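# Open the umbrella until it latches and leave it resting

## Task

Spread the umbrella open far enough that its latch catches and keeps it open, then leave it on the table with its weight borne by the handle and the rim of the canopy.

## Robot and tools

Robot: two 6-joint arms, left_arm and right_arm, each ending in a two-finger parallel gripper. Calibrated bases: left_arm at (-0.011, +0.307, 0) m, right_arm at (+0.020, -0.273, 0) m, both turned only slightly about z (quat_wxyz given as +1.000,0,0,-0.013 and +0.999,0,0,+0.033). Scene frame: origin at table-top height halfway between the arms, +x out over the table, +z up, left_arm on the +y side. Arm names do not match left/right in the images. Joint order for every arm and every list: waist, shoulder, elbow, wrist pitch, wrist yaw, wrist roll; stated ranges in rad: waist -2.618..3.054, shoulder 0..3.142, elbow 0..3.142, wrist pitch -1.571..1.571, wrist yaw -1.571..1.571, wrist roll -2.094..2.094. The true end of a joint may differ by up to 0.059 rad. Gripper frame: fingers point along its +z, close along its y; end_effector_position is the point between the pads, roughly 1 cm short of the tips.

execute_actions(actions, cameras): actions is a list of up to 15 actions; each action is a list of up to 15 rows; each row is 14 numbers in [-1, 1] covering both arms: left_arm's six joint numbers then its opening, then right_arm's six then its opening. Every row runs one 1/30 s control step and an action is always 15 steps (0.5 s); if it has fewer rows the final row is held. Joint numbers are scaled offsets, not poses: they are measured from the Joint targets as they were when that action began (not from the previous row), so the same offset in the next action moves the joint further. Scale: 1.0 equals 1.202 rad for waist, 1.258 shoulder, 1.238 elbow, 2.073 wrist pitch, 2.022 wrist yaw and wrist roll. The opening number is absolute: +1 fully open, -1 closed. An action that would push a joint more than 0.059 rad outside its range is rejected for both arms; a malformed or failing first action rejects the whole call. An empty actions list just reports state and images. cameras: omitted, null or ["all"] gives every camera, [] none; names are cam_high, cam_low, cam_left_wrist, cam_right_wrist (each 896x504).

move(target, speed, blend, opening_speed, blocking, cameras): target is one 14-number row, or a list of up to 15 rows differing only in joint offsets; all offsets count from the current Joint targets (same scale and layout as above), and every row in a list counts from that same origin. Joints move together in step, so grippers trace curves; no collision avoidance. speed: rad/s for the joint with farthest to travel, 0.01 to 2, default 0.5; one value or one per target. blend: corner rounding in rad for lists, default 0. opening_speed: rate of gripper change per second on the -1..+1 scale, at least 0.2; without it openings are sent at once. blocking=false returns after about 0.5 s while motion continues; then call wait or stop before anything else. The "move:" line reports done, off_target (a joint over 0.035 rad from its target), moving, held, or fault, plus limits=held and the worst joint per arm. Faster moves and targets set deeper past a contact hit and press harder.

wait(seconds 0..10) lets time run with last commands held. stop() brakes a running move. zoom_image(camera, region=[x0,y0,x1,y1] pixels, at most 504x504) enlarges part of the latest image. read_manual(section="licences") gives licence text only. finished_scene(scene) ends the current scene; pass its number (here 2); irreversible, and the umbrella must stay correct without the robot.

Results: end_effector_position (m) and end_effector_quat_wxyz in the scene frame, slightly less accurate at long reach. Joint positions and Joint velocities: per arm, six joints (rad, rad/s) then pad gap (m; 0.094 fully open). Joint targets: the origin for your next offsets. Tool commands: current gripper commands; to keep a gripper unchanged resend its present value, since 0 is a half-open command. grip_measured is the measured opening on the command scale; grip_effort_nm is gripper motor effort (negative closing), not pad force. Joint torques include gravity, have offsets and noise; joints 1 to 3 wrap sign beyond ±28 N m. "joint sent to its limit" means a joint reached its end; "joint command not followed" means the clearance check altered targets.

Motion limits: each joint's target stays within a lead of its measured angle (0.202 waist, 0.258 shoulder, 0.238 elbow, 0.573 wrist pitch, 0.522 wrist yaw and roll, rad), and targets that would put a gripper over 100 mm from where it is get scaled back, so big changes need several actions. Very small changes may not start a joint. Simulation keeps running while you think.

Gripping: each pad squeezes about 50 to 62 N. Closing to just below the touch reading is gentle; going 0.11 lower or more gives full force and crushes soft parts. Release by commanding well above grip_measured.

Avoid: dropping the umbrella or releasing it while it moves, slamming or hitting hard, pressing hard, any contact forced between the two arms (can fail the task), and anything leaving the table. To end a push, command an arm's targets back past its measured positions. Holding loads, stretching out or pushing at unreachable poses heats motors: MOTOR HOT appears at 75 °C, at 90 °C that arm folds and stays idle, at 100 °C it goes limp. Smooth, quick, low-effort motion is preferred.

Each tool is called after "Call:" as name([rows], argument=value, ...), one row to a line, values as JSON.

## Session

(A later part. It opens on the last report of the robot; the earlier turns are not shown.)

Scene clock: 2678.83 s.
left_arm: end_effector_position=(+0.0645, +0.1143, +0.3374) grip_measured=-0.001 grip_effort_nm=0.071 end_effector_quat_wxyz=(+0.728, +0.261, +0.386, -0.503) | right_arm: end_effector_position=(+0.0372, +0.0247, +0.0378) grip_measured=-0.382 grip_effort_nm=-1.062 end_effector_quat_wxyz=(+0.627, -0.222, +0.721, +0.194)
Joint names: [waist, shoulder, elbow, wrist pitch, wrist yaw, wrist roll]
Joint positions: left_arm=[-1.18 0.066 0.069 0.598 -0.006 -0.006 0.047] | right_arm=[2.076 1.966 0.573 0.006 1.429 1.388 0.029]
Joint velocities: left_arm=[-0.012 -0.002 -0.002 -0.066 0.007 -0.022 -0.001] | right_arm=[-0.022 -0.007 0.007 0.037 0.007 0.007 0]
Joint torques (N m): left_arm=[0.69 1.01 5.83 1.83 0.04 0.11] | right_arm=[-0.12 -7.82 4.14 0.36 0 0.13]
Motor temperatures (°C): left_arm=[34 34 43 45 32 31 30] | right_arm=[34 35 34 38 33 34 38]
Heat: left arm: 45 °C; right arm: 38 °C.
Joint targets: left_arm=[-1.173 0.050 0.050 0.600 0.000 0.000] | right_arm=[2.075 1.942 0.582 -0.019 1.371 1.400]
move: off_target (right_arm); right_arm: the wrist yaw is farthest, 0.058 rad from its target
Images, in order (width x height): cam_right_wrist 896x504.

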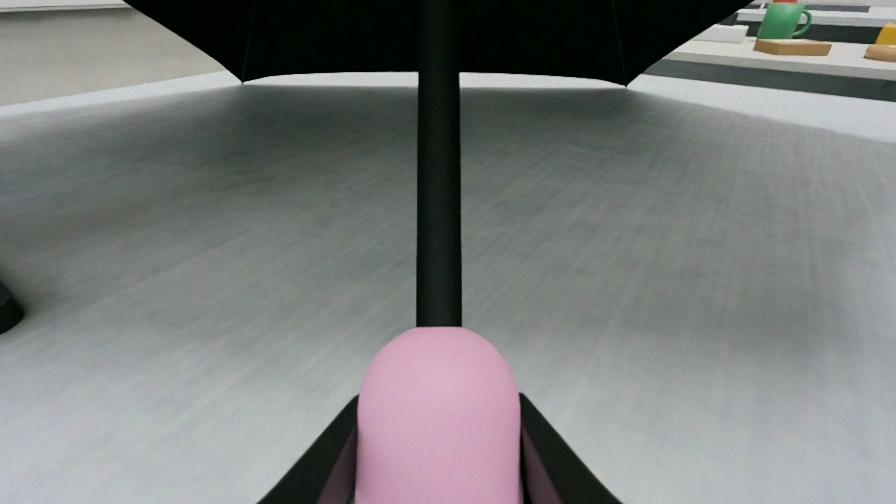

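Call:
move(target=[0,0,0,0,0,0,0.0,0,0.0429,0.0081,0.012,0,0,-0.6], speed=0.05)

Scene clock: 2683.93 s.
left_arm: end_effector_position=(+0.0645, +0.1143, +0.3374) grip_measured=-0.001 grip_effort_nm=0.066 end_effector_quat_wxyz=(+0.728, +0.261, +0.386, -0.503) | right_arm: end_effector_position=(+0.0377, +0.0238, +0.0351) grip_measured=-0.382 grip_effort_nm=-1.067 end_effector_quat_wxyz=(+0.627, -0.223, +0.721, +0.191)
Joint names: [waist, shoulder, elbow, wrist pitch, wrist yaw, wrist roll]
Joint positions: left_arm=[-1.18 0.066 0.069 0.598 -0.006 -0.006 0.047] | right_arm=[2.076 1.978 0.573 0.006 1.428 1.393 0.029]
Joint velocities: left_arm=[-0.007 -0.002 -0.012 0.095 0.051 -0.037 0] | right_arm=[0.002 0.002 0.022 -0.066 0.022 0.007 0.001]
Joint torques (N m): left_arm=[0.66 1.02 5.83 1.83 0.04 0.11] | right_arm=[-0.09 -4.56 4.94 0.57 0.02 0.09]
Motor temperatures (°C): left_arm=[34 34 43 45 32 31 30] | right_arm=[34 36 34 37 33 34 38]
Heat: left arm: 45 °C; right arm: 38 °C.
Joint targets: left_arm=[-1.173 0.050 0.050 0.600 0.000 0.000] | right_arm=[2.075 1.996 0.592 0.005 1.371 1.400]
move: off_target (right_arm); right_arm: the wrist yaw is farthest, 0.057 rad from its target

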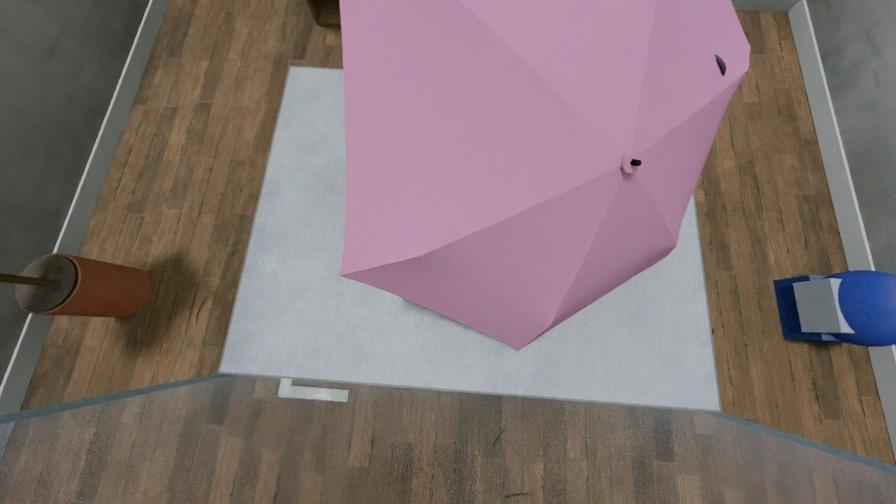

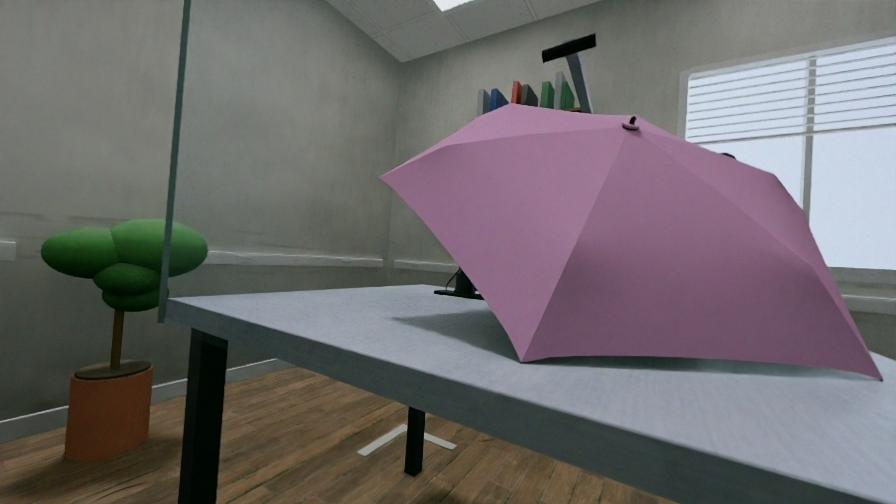

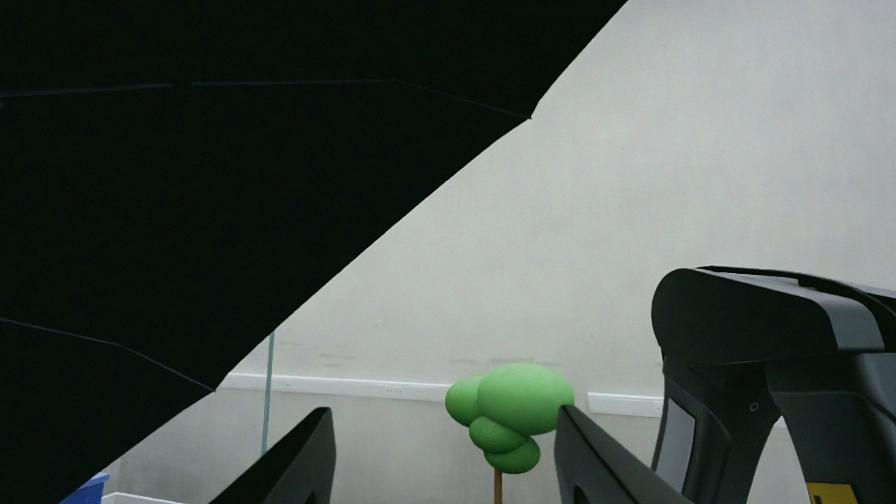

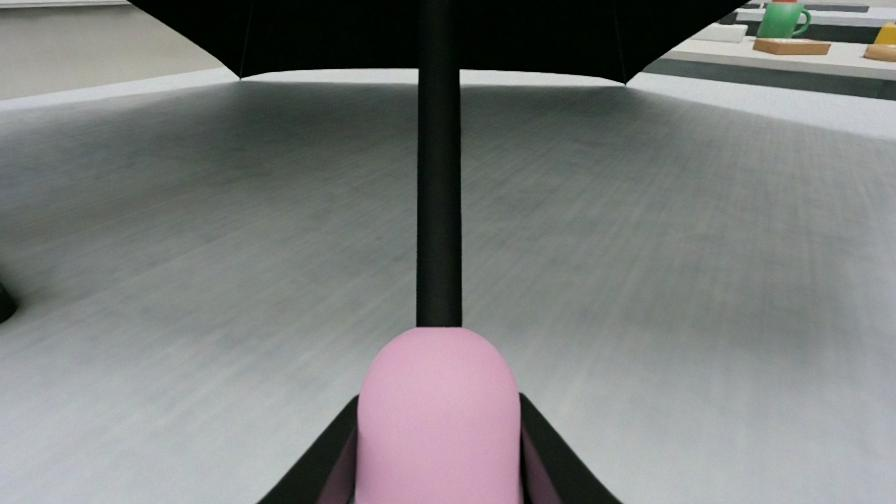

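Call:
zoom_image(camera="cam_high", region=[600, 0, 800, 180])

Call:
zoom_image(camera="cam_low", region=[580, 80, 896, 300])

Scaled by 2.520 from the camera's 896x504 image, which has a finer 1280x720 frame.

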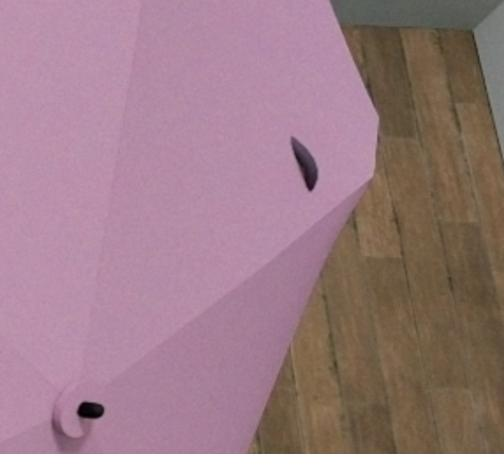

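Scaled by 1.595 from the camera's 896x504 image, which has a finer 1280x720 frame.

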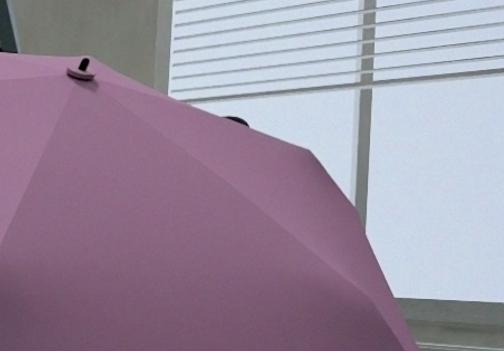

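Call:
execute_actions(actions=[], cameras=["cam_high", "cam_low"])

Scene clock: 2703.80 s.
left_arm: end_effector_position=(+0.0645, +0.1143, +0.3374) grip_measured=-0.001 grip_effort_nm=0.061 end_effector_quat_wxyz=(+0.728, +0.261, +0.386, -0.503) | right_arm: end_effector_position=(+0.0377, +0.0238, +0.0351) grip_measured=-0.382 grip_effort_nm=-1.062 end_effector_quat_wxyz=(+0.627, -0.223, +0.721, +0.191)
Joint names: [waist, shoulder, elbow, wrist pitch, wrist yaw, wrist roll]
Joint positions: left_arm=[-1.18 0.066 0.069 0.598 -0.006 -0.006 0.047] | right_arm=[2.076 1.978 0.573 0.006 1.428 1.393 0.029]
Joint velocities: left_arm=[-0.012 -0.002 0.012 0.022 -0.022 -0.051 0] | right_arm=[0.007 0.012 0.002 0.051 -0.007 -0.007 0]
Joint torques (N m): left_arm=[0.69 1.03 5.83 1.83 0.03 0.11] | right_arm=[-0.09 -4.56 4.93 0.56 0.02 0.08]
Motor temperatures (°C): left_arm=[34 34 43 45 32 31 30] | right_arm=[34 35 34 37 33 34 38]
Heat: left arm: 45 °C; right arm: 38 °C.
Joint targets: left_arm=[-1.173 0.050 0.050 0.600 0.000 0.000] | right_arm=[2.075 1.996 0.592 0.005 1.371 1.400]
Tool commands: left_gripper/opening=+0.0 right_gripper/opening=-0.6
Images, in order (width x height): cam_high 896x504, cam_low 896x504.

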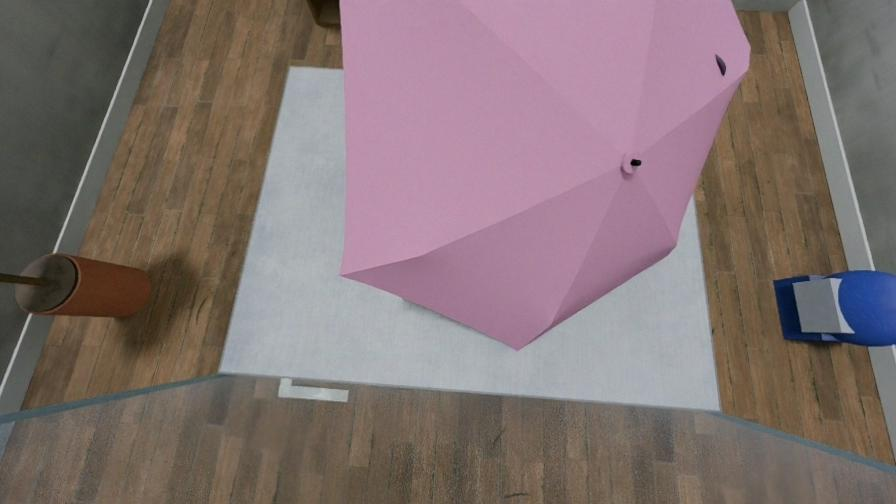

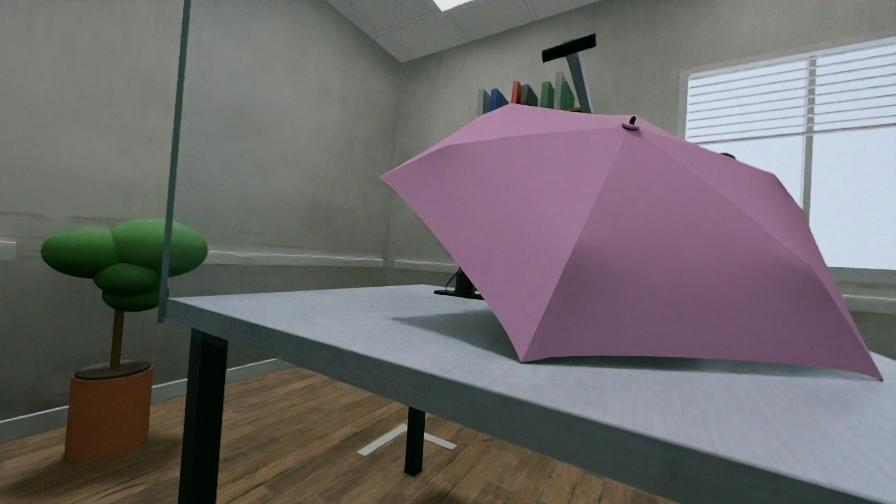

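Call:
execute_actions(actions=[], cameras=["cam_left_wrist", "cam_right_wrist"])

Call:
zoom_image(camera="cam_left_wrist", region=[196, 0, 700, 504])

Scene clock: 2744.07 s.
left_arm: end_effector_position=(+0.0645, +0.1143, +0.3374) grip_measured=-0.001 grip_effort_nm=0.066 end_effector_quat_wxyz=(+0.728, +0.261, +0.386, -0.503) | right_arm: end_effector_position=(+0.0377, +0.0238, +0.0351) grip_measured=-0.382 grip_effort_nm=-1.062 end_effector_quat_wxyz=(+0.627, -0.223, +0.721, +0.191)
Joint names: [waist, shoulder, elbow, wrist pitch, wrist yaw, wrist roll]
Joint positions: left_arm=[-1.18 0.066 0.069 0.598 -0.006 -0.006 0.047] | right_arm=[2.076 1.978 0.573 0.006 1.428 1.393 0.029]
Joint velocities: left_arm=[-0.002 -0.002 -0.017 0.051 -0.066 -0.037 0] | right_arm=[-0.007 -0.002 0.002 0.007 0.037 -0.022 0]
Joint torques (N m): left_arm=[0.68 0.99 5.83 1.83 0.04 0.11] | right_arm=[-0.09 -4.59 5 0.57 0.01 0.08]
Motor temperatures (°C): left_arm=[34 34 43 45 32 31 30] | right_arm=[34 35 34 36 33 34 38]
Heat: left arm: 45 °C; right arm: 38 °C.
Joint targets: left_arm=[-1.173 0.050 0.050 0.600 0.000 0.000] | right_arm=[2.075 1.996 0.592 0.005 1.371 1.400]
Tool commands: left_gripper/opening=+0.0 right_gripper/opening=-0.6
Images, in order (width x height): cam_left_wrist 896x504, cam_right_wrist 896x504.

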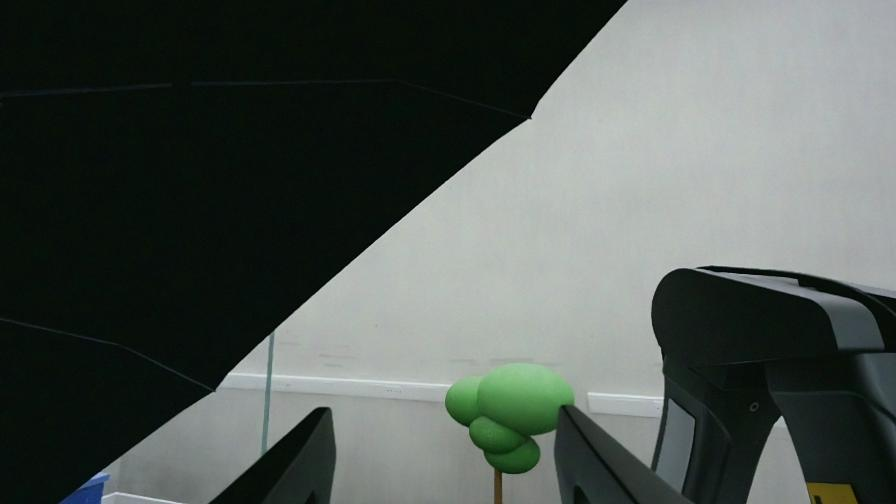

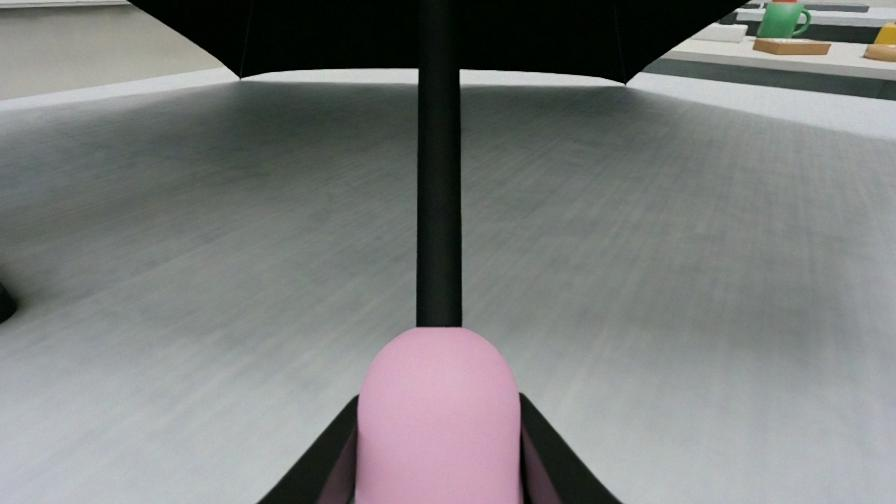

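Scaled by 1.000.

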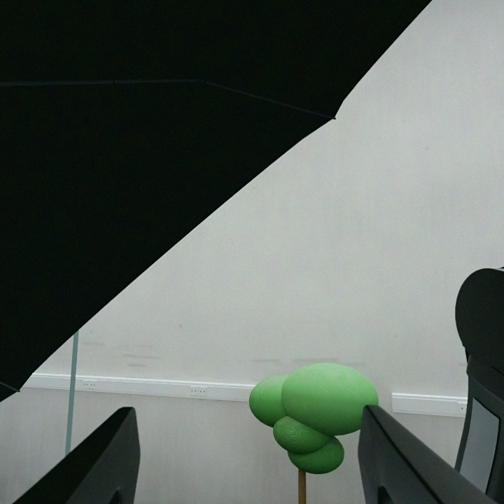

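Call:
move(target=[0.374, 0, 0, 0, 0, 0, 0.0, 0, 0, 0, 0, 0, 0, -0.6], speed=0.3, cameras=["cam_high", "cam_low"])

Scene clock: 2757.60 s.
left_arm: end_effector_position=(+0.1405, +0.1664, +0.3375) grip_measured=-0.001 grip_effort_nm=0.066 end_effector_quat_wxyz=(+0.822, +0.169, +0.434, -0.327) | right_arm: end_effector_position=(+0.0377, +0.0238, +0.0351) grip_measured=-0.382 grip_effort_nm=-1.067 end_effector_quat_wxyz=(+0.627, -0.223, +0.721, +0.191)
Joint names: [waist, shoulder, elbow, wrist pitch, wrist yaw, wrist roll]
Joint positions: left_arm=[-0.729 0.066 0.069 0.598 -0.004 -0.006 0.047] | right_arm=[2.076 1.978 0.573 0.006 1.428 1.393 0.029]
Joint velocities: left_arm=[-0.012 -0.017 0.002 0.037 0.022 -0.022 -0.001] | right_arm=[-0.017 -0.017 0.002 0.022 -0.007 -0.007 -0.001]
Joint torques (N m): left_arm=[0.53 1.01 5.83 1.82 0.03 0.11] | right_arm=[-0.13 -4.55 4.96 0.56 0.02 0.07]
Motor temperatures (°C): left_arm=[34 34 43 45 32 31 30] | right_arm=[34 35 34 36 33 34 38]
Heat: left arm: 45 °C; right arm: 38 °C.
Joint targets: left_arm=[-0.723 0.050 0.050 0.600 0.000 0.000] | right_arm=[2.075 1.996 0.592 0.005 1.371 1.400]
move: off_target (right_arm); right_arm: the wrist yaw is farthest, 0.057 rad from its target
Images, in order (width x height): cam_high 896x504, cam_low 896x504.

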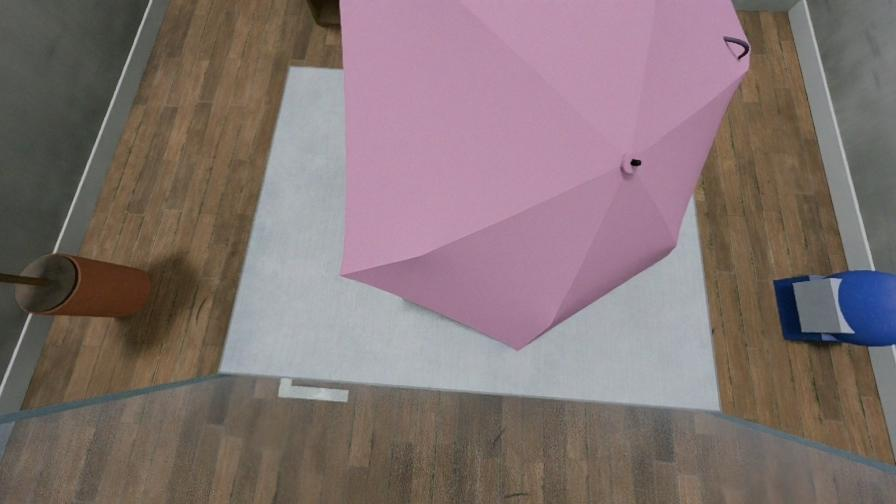

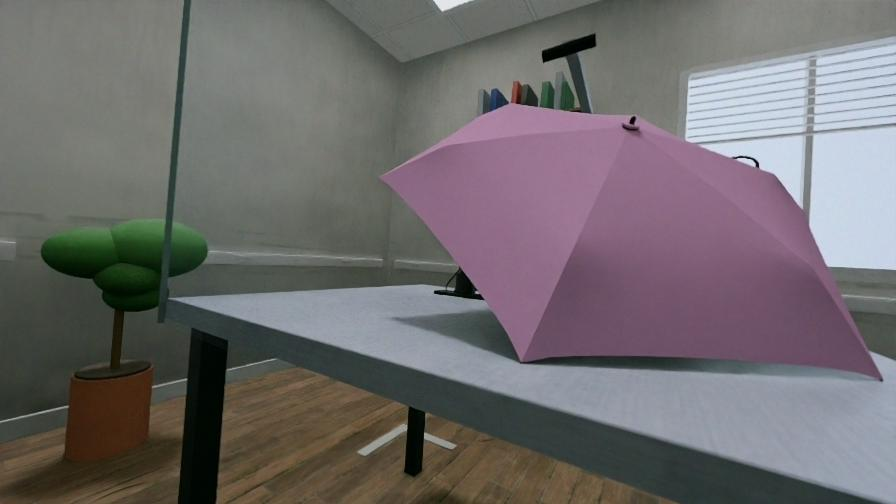

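Call:
zoom_image(camera="cam_high", region=[660, 0, 800, 100])

Call:
zoom_image(camera="cam_low", region=[660, 110, 820, 220])

Scaled by 3.600 from the camera's 896x504 image, which has a finer 1280x720 frame.

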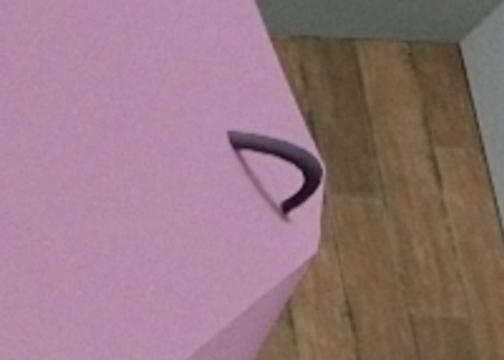

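Scaled by 3.150 from the camera's 896x504 image, which has a finer 1280x720 frame.

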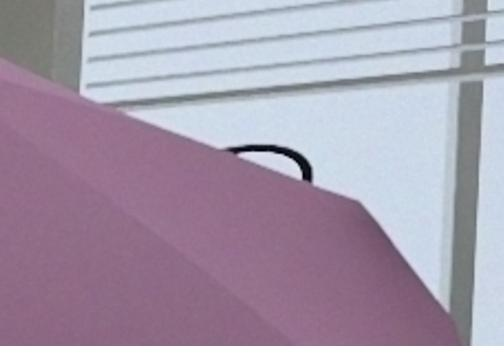

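Call:
move([
  [0, 0, 0, 0, 0.495, 0, 0.0, 0, 0, 0, 0, 0, 0, -0.6],
  [0, 0, 0, -0.579, 0.495, 0, 0.0, 0, 0, 0, 0, 0, 0, -0.6],
], speed=0.6, cameras=["cam_high", "cam_right_wrist"])

Scene clock: 2793.17 s.
left_arm: end_effector_position=(+0.0062, +0.0860, +0.1579) grip_measured=-0.001 grip_effort_nm=0.061 end_effector_quat_wxyz=(+0.366, +0.529, +0.532, -0.550) | right_arm: end_effector_position=(+0.0377, +0.0238, +0.0351) grip_measured=-0.382 grip_effort_nm=-1.072 end_effector_quat_wxyz=(+0.627, -0.223, +0.721, +0.191)
Joint names: [waist, shoulder, elbow, wrist pitch, wrist yaw, wrist roll]
Joint positions: left_arm=[-0.729 0.066 0.069 -0.237 0.999 -0.002 0.047] | right_arm=[2.076 1.978 0.573 0.006 1.428 1.393 0.029]
Joint velocities: left_arm=[-0.007 0.012 0.007 0.066 0.022 0.007 0] | right_arm=[-0.007 -0.027 -0.002 0.066 -0.007 0.007 0]
Joint torques (N m): left_arm=[0.05 1.96 7.46 2.02 0.11 0.04] | right_arm=[-0.12 -4.57 4.96 0.58 0.02 0.08]
Motor temperatures (°C): left_arm=[34 33 43 45 32 31 30] | right_arm=[34 35 34 35 33 34 38]
Heat: left arm: 45 °C; right arm: 38 °C.
Joint targets: left_arm=[-0.729 0.066 0.069 -0.236 1.000 -0.002] | right_arm=[2.075 1.996 0.592 0.005 1.371 1.400]
move: held (left_arm; a check stopped the path), off_target (right_arm); path passed 1 of 2 targets; limits=held; left_arm: the wrist pitch is farthest, 0.363 rad from its target; right_arm: the wrist yaw is farthest, 0.057 rad from its target
joint command not followed: on one or more control steps a check withheld the commanded joint targets of the left arm, and it was not sent them on those steps.
cause: the commanded joint targets, or the way to them, would bring two parts of the arm too close to each other (its upper arm (the part past the shoulder) and its wrist (the part past the wrist yaw), with the joints along the arm from the elbow to the wrist yaw between them).
Images, in order (width x height): cam_high 896x504, cam_right_wrist 896x504.

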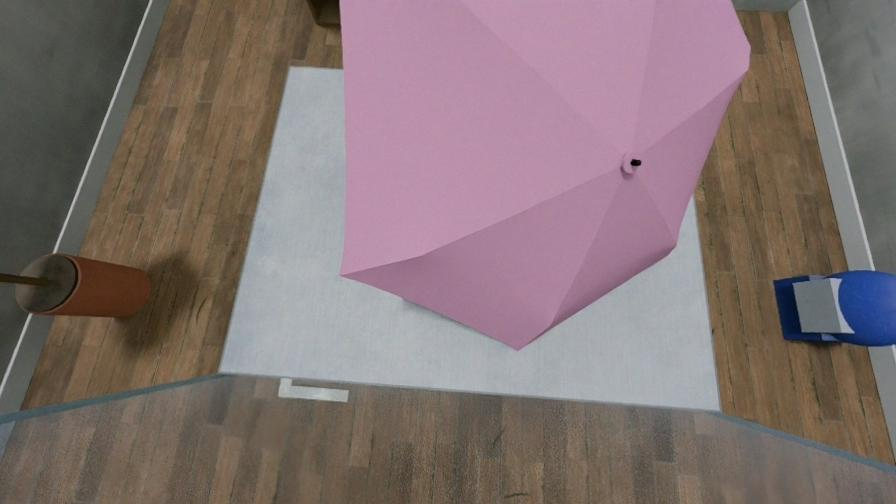

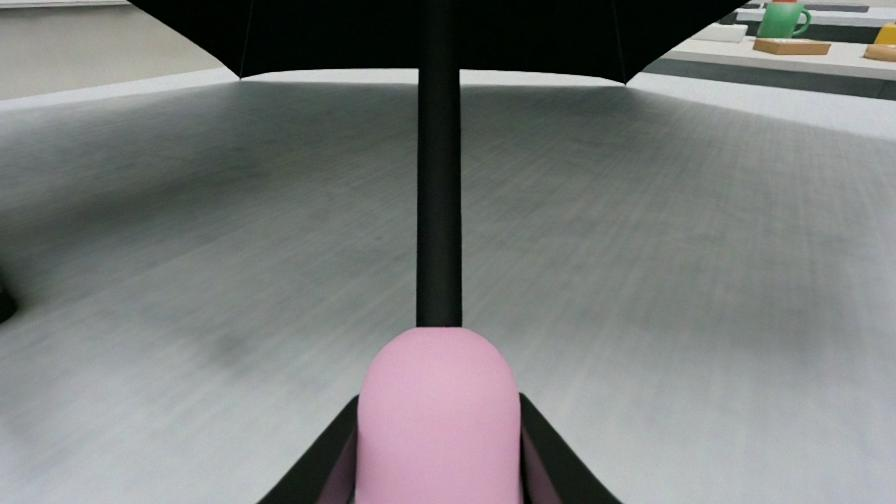

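Call:
move(target=[0, 0, 0, 0, 0, 0, 0.0, 0, 0.0095, 0.0023, 0.0044, 0, 0, -0.6], speed=0.1, cameras=["cam_left_wrist"])

Scene clock: 2809.60 s.
left_arm: end_effector_position=(+0.0062, +0.0859, +0.1581) grip_measured=-0.001 grip_effort_nm=0.056 end_effector_quat_wxyz=(+0.367, +0.529, +0.532, -0.550) | right_arm: end_effector_position=(+0.0370, +0.0249, +0.0332) grip_measured=-0.382 grip_effort_nm=-1.057 end_effector_quat_wxyz=(+0.627, -0.223, +0.721, +0.192)
Joint names: [waist, shoulder, elbow, wrist pitch, wrist yaw, wrist roll]
Joint positions: left_arm=[-0.729 0.066 0.069 -0.237 0.999 -0.002 0.047] | right_arm=[2.076 1.99 0.578 0.012 1.428 1.396 0.029]
Joint velocities: left_arm=[0.007 -0.017 -0.012 0.007 -0.022 -0.022 0] | right_arm=[0.007 0.007 -0.002 -0.022 -0.051 -0.007 0.001]
Joint torques (N m): left_arm=[0.03 1.96 7.45 2.02 0.12 0.05] | right_arm=[-0.09 -4.6 4.64 0.61 0.03 0.06]
Motor temperatures (°C): left_arm=[34 34 43 46 32 31 30] | right_arm=[34 35 34 35 33 34 38]
Heat: left arm: 46 °C; right arm: 38 °C.
Joint targets: left_arm=[-0.729 0.066 0.069 -0.236 1.000 -0.002] | right_arm=[2.075 2.008 0.594 0.015 1.371 1.400]
move: off_target (right_arm); right_arm: the wrist yaw is farthest, 0.057 rad from its target
Images, in order (width x height): cam_left_wrist 896x504.

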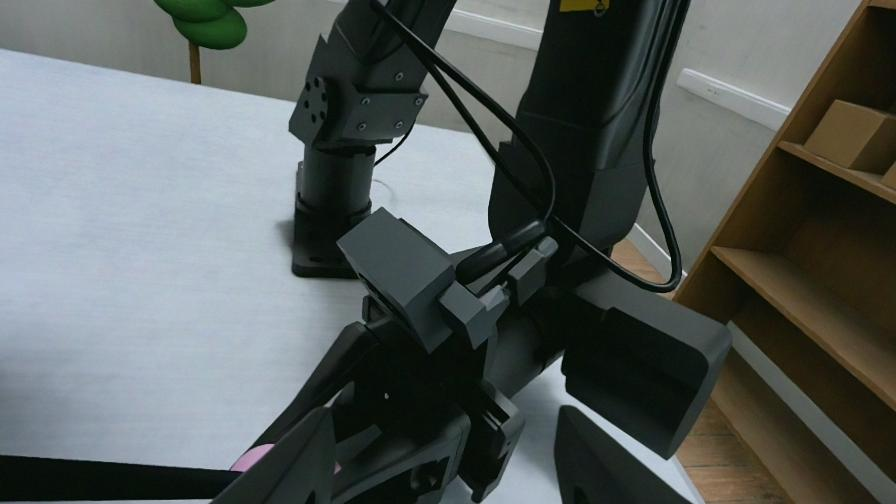

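Call:
zoom_image(camera="cam_left_wrist", region=[180, 380, 380, 504])

Scaled by 2.520 from the camera's 896x504 image, which has a finer 1280x720 frame.

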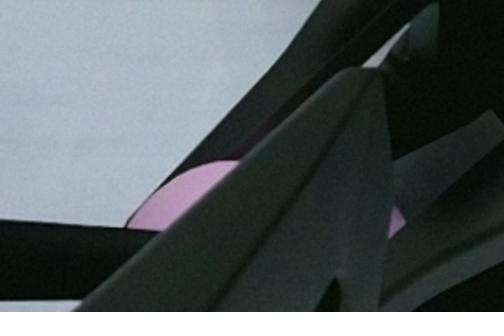

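Call:
move(target=[0, 0, 0, 0, 0, 0, 0.0, 0, 0.0075, 0.0018, 0.0034, 0, 0, -0.6], speed=0.1, cameras=[])

Scene clock: 2816.00 s.
left_arm: end_effector_position=(+0.0062, +0.0859, +0.1581) grip_measured=-0.001 grip_effort_nm=0.061 end_effector_quat_wxyz=(+0.367, +0.529, +0.532, -0.550) | right_arm: end_effector_position=(+0.0370, +0.0250, +0.0313) grip_measured=-0.382 grip_effort_nm=-1.062 end_effector_quat_wxyz=(+0.627, -0.223, +0.722, +0.192)
Joint names: [waist, shoulder, elbow, wrist pitch, wrist yaw, wrist roll]
Joint positions: left_arm=[-0.729 0.066 0.069 -0.237 0.999 -0.002 0.047] | right_arm=[2.076 1.999 0.578 0.019 1.428 1.397 0.029]
Joint velocities: left_arm=[-0.007 -0.022 0.012 -0.022 -0.051 0.007 -0.001] | right_arm=[0.012 -0.017 -0.012 -0.022 -0.066 0.037 0]
Joint torques (N m): left_arm=[0.05 1.98 7.49 2.02 0.12 0.04] | right_arm=[-0.12 -4.64 4.79 0.6 0.02 0.05]
Motor temperatures (°C): left_arm=[34 34 43 46 32 31 30] | right_arm=[34 35 34 35 33 34 38]
Heat: left arm: 46 °C; right arm: 38 °C.
Joint targets: left_arm=[-0.729 0.066 0.069 -0.236 1.000 -0.002] | right_arm=[2.075 2.017 0.597 0.022 1.371 1.400]
move: off_target (right_arm); right_arm: the wrist yaw is farthest, 0.057 rad from its target
No camera images: "cameras" was empty.

Call:
move(target=[0, 0, 0, 0, 0, 0, 0.0, 0, 0.006, 0.0014, 0.0027, 0, 0, -0.6], speed=0.1, cameras=["cam_left_wrist", "cam_low"])

Scene clock: 2818.30 s.
left_arm: end_effector_position=(+0.0062, +0.0859, +0.1581) grip_measured=-0.001 grip_effort_nm=0.066 end_effector_quat_wxyz=(+0.367, +0.529, +0.532, -0.550) | right_arm: end_effector_position=(+0.0370, +0.0249, +0.0298) grip_measured=-0.382 grip_effort_nm=-1.057 end_effector_quat_wxyz=(+0.627, -0.223, +0.722, +0.192)
Joint names: [waist, shoulder, elbow, wrist pitch, wrist yaw, wrist roll]
Joint positions: left_arm=[-0.729 0.066 0.069 -0.236 0.999 -0.002 0.047] | right_arm=[2.076 2.006 0.578 0.025 1.428 1.398 0.029]
Joint velocities: left_arm=[-0.002 -0.012 -0.002 0.007 0.066 -0.051 0] | right_arm=[-0.032 -0.007 -0.012 0.022 -0.051 -0.081 0]
Joint torques (N m): left_arm=[0.02 1.96 7.45 2.02 0.11 0.05] | right_arm=[-0.08 -4.6 4.96 0.59 0.01 0.04]
Motor temperatures (°C): left_arm=[34 34 43 46 32 31 30] | right_arm=[34 35 34 35 33 34 38]
Heat: left arm: 46 °C; right arm: 38 °C.
Joint targets: left_arm=[-0.729 0.066 0.069 -0.236 1.000 -0.002] | right_arm=[2.075 2.025 0.599 0.027 1.371 1.400]
move: off_target (right_arm); right_arm: the wrist yaw is farthest, 0.057 rad from its target
Images, in order (width x height): cam_low 896x504, cam_left_wrist 896x504.

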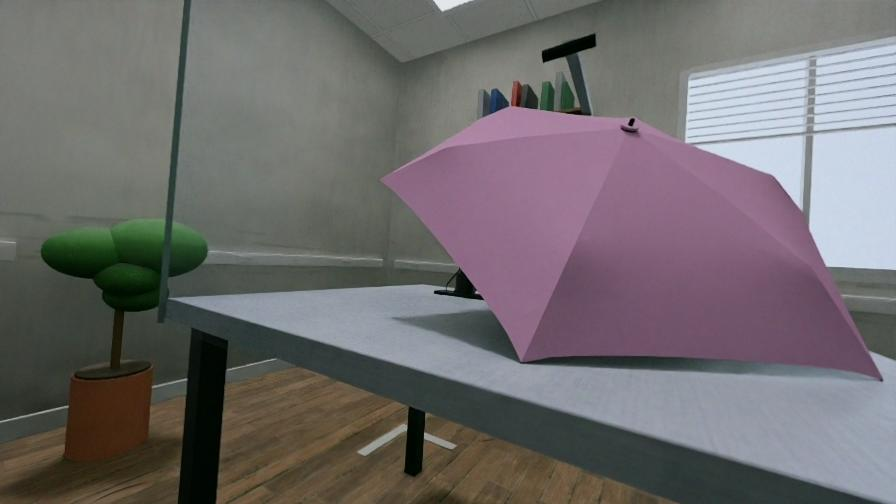

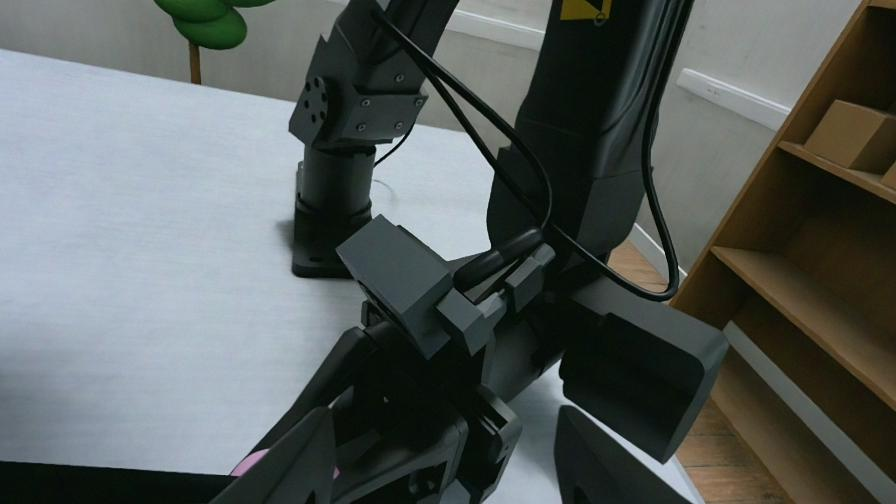

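Call:
move(target=[0, 0, 0, 0, 0, 0, 0.0, 0, 0, 0, 0, 0, 0, -0.41], opening_speed=0.2, cameras=["cam_right_wrist"])

Scene clock: 2827.50 s.
left_arm: end_effector_position=(+0.0062, +0.0859, +0.1581) grip_measured=-0.001 grip_effort_nm=0.061 end_effector_quat_wxyz=(+0.367, +0.529, +0.532, -0.550) | right_arm: end_effector_position=(+0.0370, +0.0249, +0.0297) grip_measured=-0.382 grip_effort_nm=-1.057 end_effector_quat_wxyz=(+0.627, -0.223, +0.721, +0.191)
Joint names: [waist, shoulder, elbow, wrist pitch, wrist yaw, wrist roll]
Joint positions: left_arm=[-0.729 0.066 0.069 -0.236 0.999 -0.002 0.047] | right_arm=[2.076 2.007 0.578 0.025 1.428 1.398 0.029]
Joint velocities: left_arm=[0.002 -0.002 -0.002 0.081 -0.007 0.007 -0.002] | right_arm=[-0.012 0.002 -0.012 -0.007 0.007 -0.022 -0.001]
Joint torques (N m): left_arm=[0.06 1.96 7.45 2.03 0.12 0.04] | right_arm=[-0.13 -4.64 4.92 0.59 0.01 0.05]
Motor temperatures (°C): left_arm=[34 34 44 46 32 31 30] | right_arm=[34 35 34 35 33 34 38]
Heat: left arm: 46 °C; right arm: 38 °C.
Joint targets: left_arm=[-0.729 0.066 0.069 -0.236 1.000 -0.002] | right_arm=[2.075 2.025 0.599 0.027 1.371 1.400]
move: off_target (right_arm); right_arm: the wrist yaw is farthest, 0.057 rad from its target
Images, in order (width x height): cam_right_wrist 896x504.

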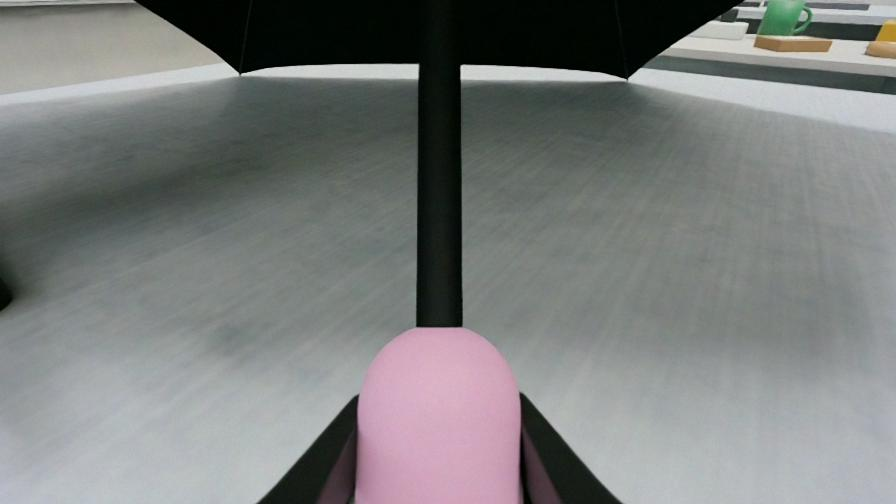

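Call:
move(target=[0, 0, 0, 0, 0, 0, 0.0, 0, 0, 0, 0, 0, 0, -0.385], opening_speed=0.2, cameras=["cam_right_wrist"])

Call:
move(target=[0, 0, 0, 0, 0, 0, 0.0, 0, 0, 0, 0, 0, 0, -0.37], opening_speed=0.2, cameras=["cam_right_wrist"])

Scene clock: 2830.23 s.
left_arm: end_effector_position=(+0.0062, +0.0859, +0.1581) grip_measured=-0.001 grip_effort_nm=0.051 end_effector_quat_wxyz=(+0.367, +0.529, +0.532, -0.550) | right_arm: end_effector_position=(+0.0370, +0.0249, +0.0297) grip_measured=-0.382 grip_effort_nm=-1.062 end_effector_quat_wxyz=(+0.627, -0.223, +0.721, +0.191)
Joint names: [waist, shoulder, elbow, wrist pitch, wrist yaw, wrist roll]
Joint positions: left_arm=[-0.729 0.066 0.069 -0.236 0.999 -0.002 0.047] | right_arm=[2.076 2.007 0.578 0.025 1.428 1.398 0.029]
Joint velocities: left_arm=[0.007 -0.002 -0.002 -0.066 -0.051 0.037 0.001] | right_arm=[-0.012 0.012 0.007 -0.007 0.037 0.022 0]
Joint torques (N m): left_arm=[0.02 1.98 7.46 2.02 0.11 0.05] | right_arm=[-0.09 -4.63 4.97 0.58 0.01 0.05]
Motor temperatures (°C): left_arm=[34 34 44 46 32 31 30] | right_arm=[34 35 34 35 33 34 38]
Heat: left arm: 46 °C; right arm: 38 °C.
Joint targets: left_arm=[-0.729 0.066 0.069 -0.236 1.000 -0.002] | right_arm=[2.075 2.025 0.599 0.027 1.371 1.400]
move: off_target (right_arm); right_arm: the wrist yaw is farthest, 0.057 rad from its target
Images, in order (width x height): cam_right_wrist 896x504.

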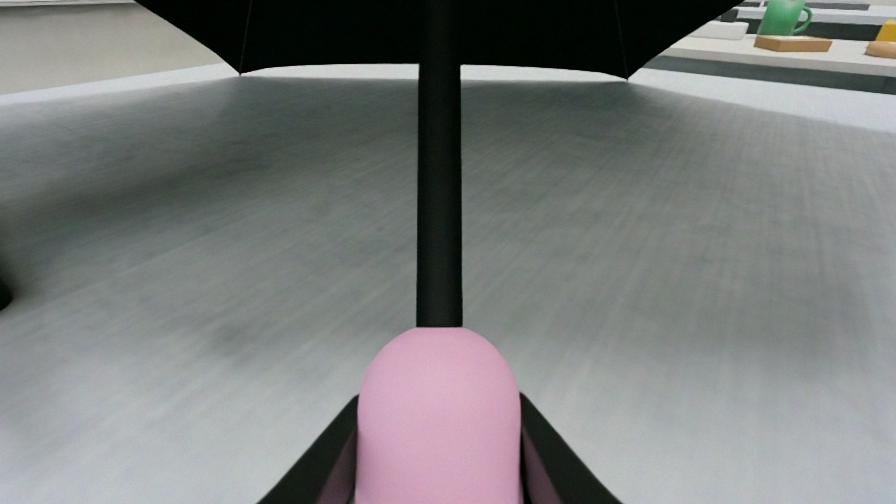

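Scene clock: 2830.73 s.
left_arm: end_effector_position=(+0.0062, +0.0859, +0.1581) grip_measured=-0.001 grip_effort_nm=0.056 end_effector_quat_wxyz=(+0.367, +0.529, +0.532, -0.550) | right_arm: end_effector_position=(+0.0359, +0.0251, +0.0248) grip_measured=-0.365 grip_effort_nm=-0.842 end_effector_quat_wxyz=(+0.616, -0.227, +0.730, +0.190)
Joint names: [waist, shoulder, elbow, wrist pitch, wrist yaw, wrist roll]
Joint positions: left_arm=[-0.729 0.066 0.069 -0.236 0.999 -0.002 0.047] | right_arm=[2.076 2.007 0.578 0.025 1.4 1.398 0.03]
Joint velocities: left_arm=[0.002 0.002 0.002 -0.022 0.007 -0.037 0] | right_arm=[0.002 0.012 0.002 -0.051 -0.051 -0.007 -0.002]
Joint torques (N m): left_arm=[0.03 1.98 7.47 2.02 0.11 0.04] | right_arm=[-0.1 -4.6 4.96 0.6 0.32 0.02]
Motor temperatures (°C): left_arm=[34 34 44 46 32 31 30] | right_arm=[34 35 34 35 33 34 38]
Heat: left arm: 46 °C; right arm: 38 °C.
Joint targets: left_arm=[-0.729 0.066 0.069 -0.236 1.000 -0.002] | right_arm=[2.075 2.025 0.599 0.027 1.371 1.400]
move: done
Images, in order (width x height): cam_right_wrist 896x504.

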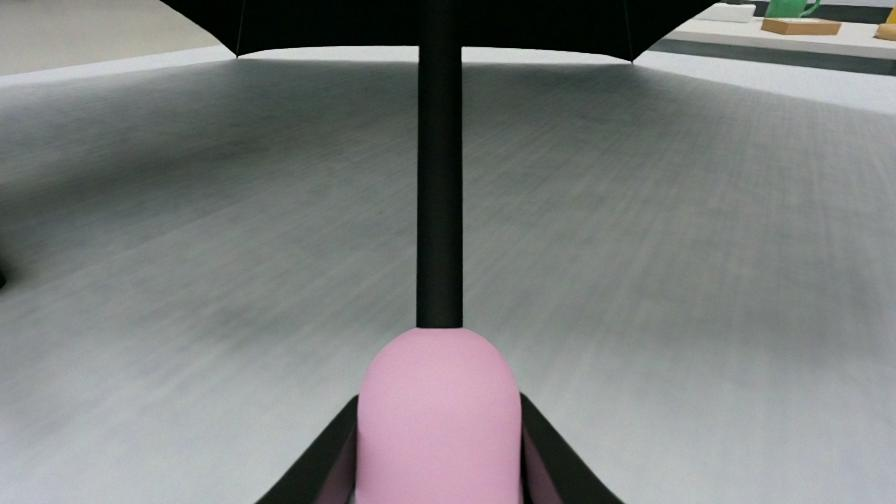

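Call:
move(target=[0, 0, 0, 0, 0, 0, 0.0, 0, 0, 0, 0, 0.02, 0, -0.345], opening_speed=0.2, speed=0.2, cameras=["cam_right_wrist"])

Scene clock: 2834.40 s.
left_arm: end_effector_position=(+0.0062, +0.0859, +0.1581) grip_measured=-0.001 grip_effort_nm=0.061 end_effector_quat_wxyz=(+0.367, +0.529, +0.532, -0.550) | right_arm: end_effector_position=(+0.0359, +0.0251, +0.0249) grip_measured=-0.343 grip_effort_nm=-0.134 end_effector_quat_wxyz=(+0.617, -0.227, +0.729, +0.190)
Joint names: [waist, shoulder, elbow, wrist pitch, wrist yaw, wrist roll]
Joint positions: left_arm=[-0.729 0.066 0.069 -0.236 0.999 -0.002 0.047] | right_arm=[2.076 2.007 0.578 0.025 1.4 1.398 0.031]
Joint velocities: left_arm=[0.002 -0.007 -0.002 -0.037 0.007 -0.022 -0.002] | right_arm=[-0.007 -0.002 0.002 0.022 0.022 -0.066 0.001]
Joint torques (N m): left_arm=[0.03 1.95 7.46 2.02 0.12 0.05] | right_arm=[-0.1 -4.62 4.94 0.6 0.74 0.03]
Motor temperatures (°C): left_arm=[34 34 44 46 32 31 30] | right_arm=[34 35 34 35 33 34 38]
Heat: left arm: 46 °C; right arm: 38 °C.
Joint targets: left_arm=[-0.729 0.066 0.069 -0.236 1.000 -0.002] | right_arm=[2.075 2.025 0.599 0.027 1.411 1.400]
move: done
Images, in order (width x height): cam_right_wrist 896x504.

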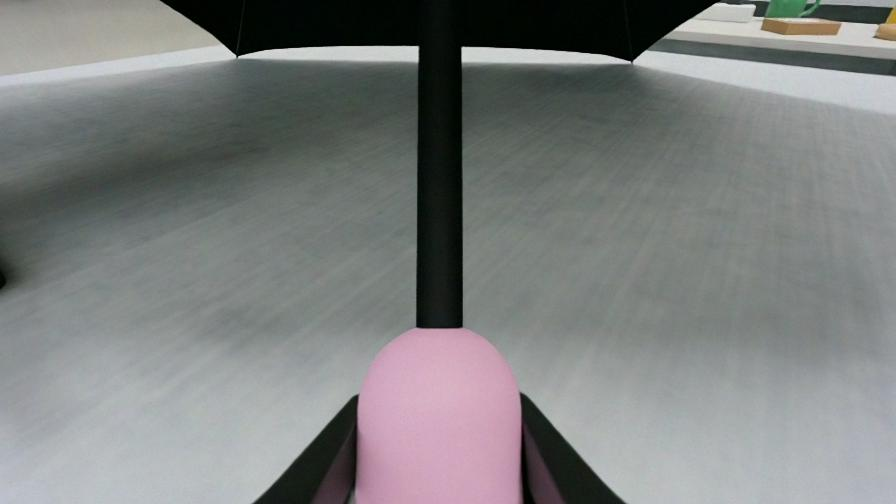

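Call:
move(target=[0, 0, 0, 0, 0, 0, 0.0, 0, 0, 0, 0, 0.02, 0, -0.25], opening_speed=0.3, speed=0.2, cameras=["cam_right_wrist", "cam_low"])

Scene clock: 2840.50 s.
left_arm: end_effector_position=(+0.0062, +0.0859, +0.1581) grip_measured=-0.001 grip_effort_nm=0.056 end_effector_quat_wxyz=(+0.367, +0.529, +0.532, -0.550) | right_arm: end_effector_position=(+0.0367, +0.0249, +0.0284) grip_measured=-0.252 grip_effort_nm=0.090 end_effector_quat_wxyz=(+0.624, -0.224, +0.724, +0.191)
Joint names: [waist, shoulder, elbow, wrist pitch, wrist yaw, wrist roll]
Joint positions: left_arm=[-0.729 0.066 0.069 -0.236 0.999 -0.002 0.047] | right_arm=[2.076 2.007 0.578 0.025 1.42 1.398 0.035]
Joint velocities: left_arm=[0.002 -0.007 -0.002 -0.066 -0.051 0.051 0] | right_arm=[-0.007 -0.012 0.002 0.007 0.022 -0.037 -0.001]
Joint torques (N m): left_arm=[0.03 1.96 7.45 2.02 0.12 0.05] | right_arm=[-0.1 -4.63 4.89 0.59 0.95 0.03]
Motor temperatures (°C): left_arm=[34 34 44 46 32 31 30] | right_arm=[34 35 34 35 33 34 37]
Heat: left arm: 46 °C; right arm: 37 °C.
Joint targets: left_arm=[-0.729 0.066 0.069 -0.236 1.000 -0.002] | right_arm=[2.075 2.025 0.599 0.027 1.452 1.400]
move: done
Images, in order (width x height): cam_low 896x504, cam_right_wrist 896x504.

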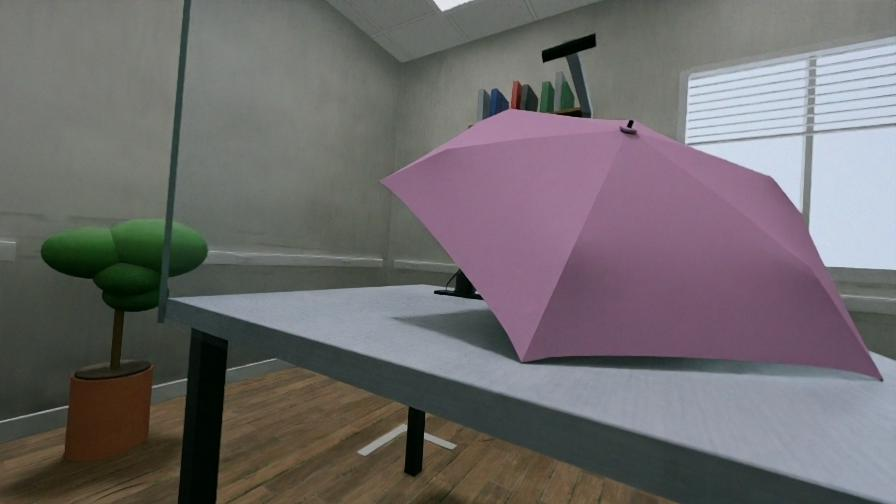

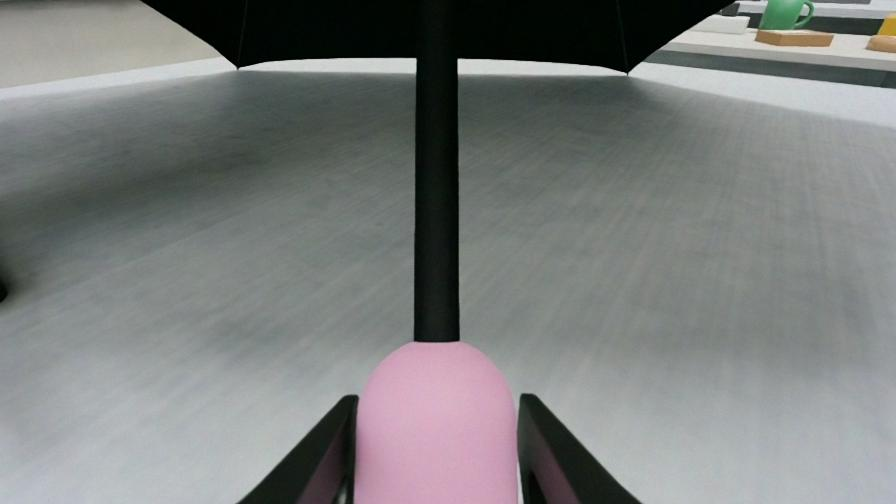

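Call:
move(target=[0, 0, 0, 0, 0, 0, 0.0, 0, 0, 0, 0, 0, 0, 0.2], opening_speed=0.4, speed=0.2, cameras=["cam_right_wrist"])

Scene clock: 2843.77 s.
left_arm: end_effector_position=(+0.0062, +0.0859, +0.1581) grip_measured=-0.001 grip_effort_nm=0.056 end_effector_quat_wxyz=(+0.367, +0.529, +0.532, -0.550) | right_arm: end_effector_position=(+0.0368, +0.0249, +0.0286) grip_measured=+0.198 grip_effort_nm=0.081 end_effector_quat_wxyz=(+0.625, -0.224, +0.723, +0.191)
Joint names: [waist, shoulder, elbow, wrist pitch, wrist yaw, wrist roll]
Joint positions: left_arm=[-0.729 0.066 0.069 -0.236 0.999 -0.002 0.047] | right_arm=[2.076 2.007 0.578 0.025 1.421 1.398 0.056]
Joint velocities: left_arm=[0.007 -0.002 -0.017 -0.007 -0.095 -0.037 0] | right_arm=[0.002 0.002 0.002 -0.007 0.022 -0.007 0]
Joint torques (N m): left_arm=[0.06 1.98 7.45 2.03 0.11 0.05] | right_arm=[-0.09 -4.62 4.97 0.59 0.96 0.04]
Motor temperatures (°C): left_arm=[34 34 44 46 32 31 30] | right_arm=[34 35 34 35 33 34 37]
Heat: left arm: 46 °C; right arm: 37 °C.
Joint targets: left_arm=[-0.729 0.066 0.069 -0.236 1.000 -0.002] | right_arm=[2.075 2.025 0.599 0.027 1.452 1.400]
move: done
Images, in order (width x height): cam_right_wrist 896x504.

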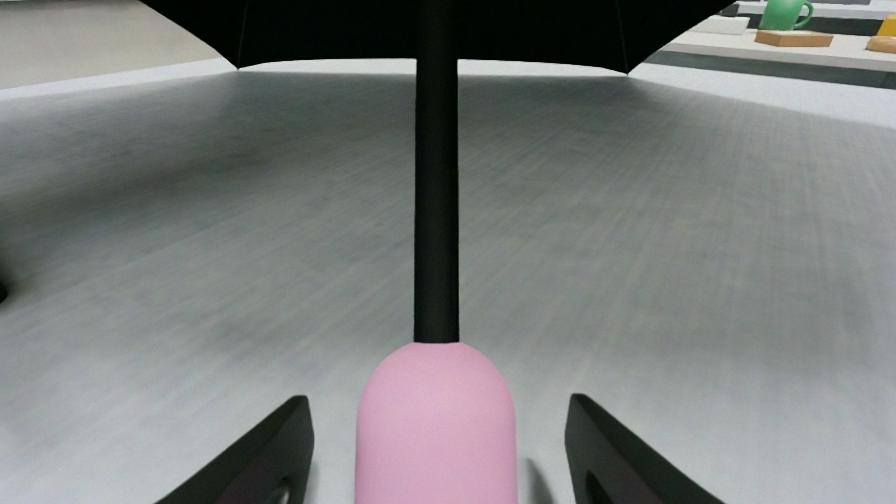

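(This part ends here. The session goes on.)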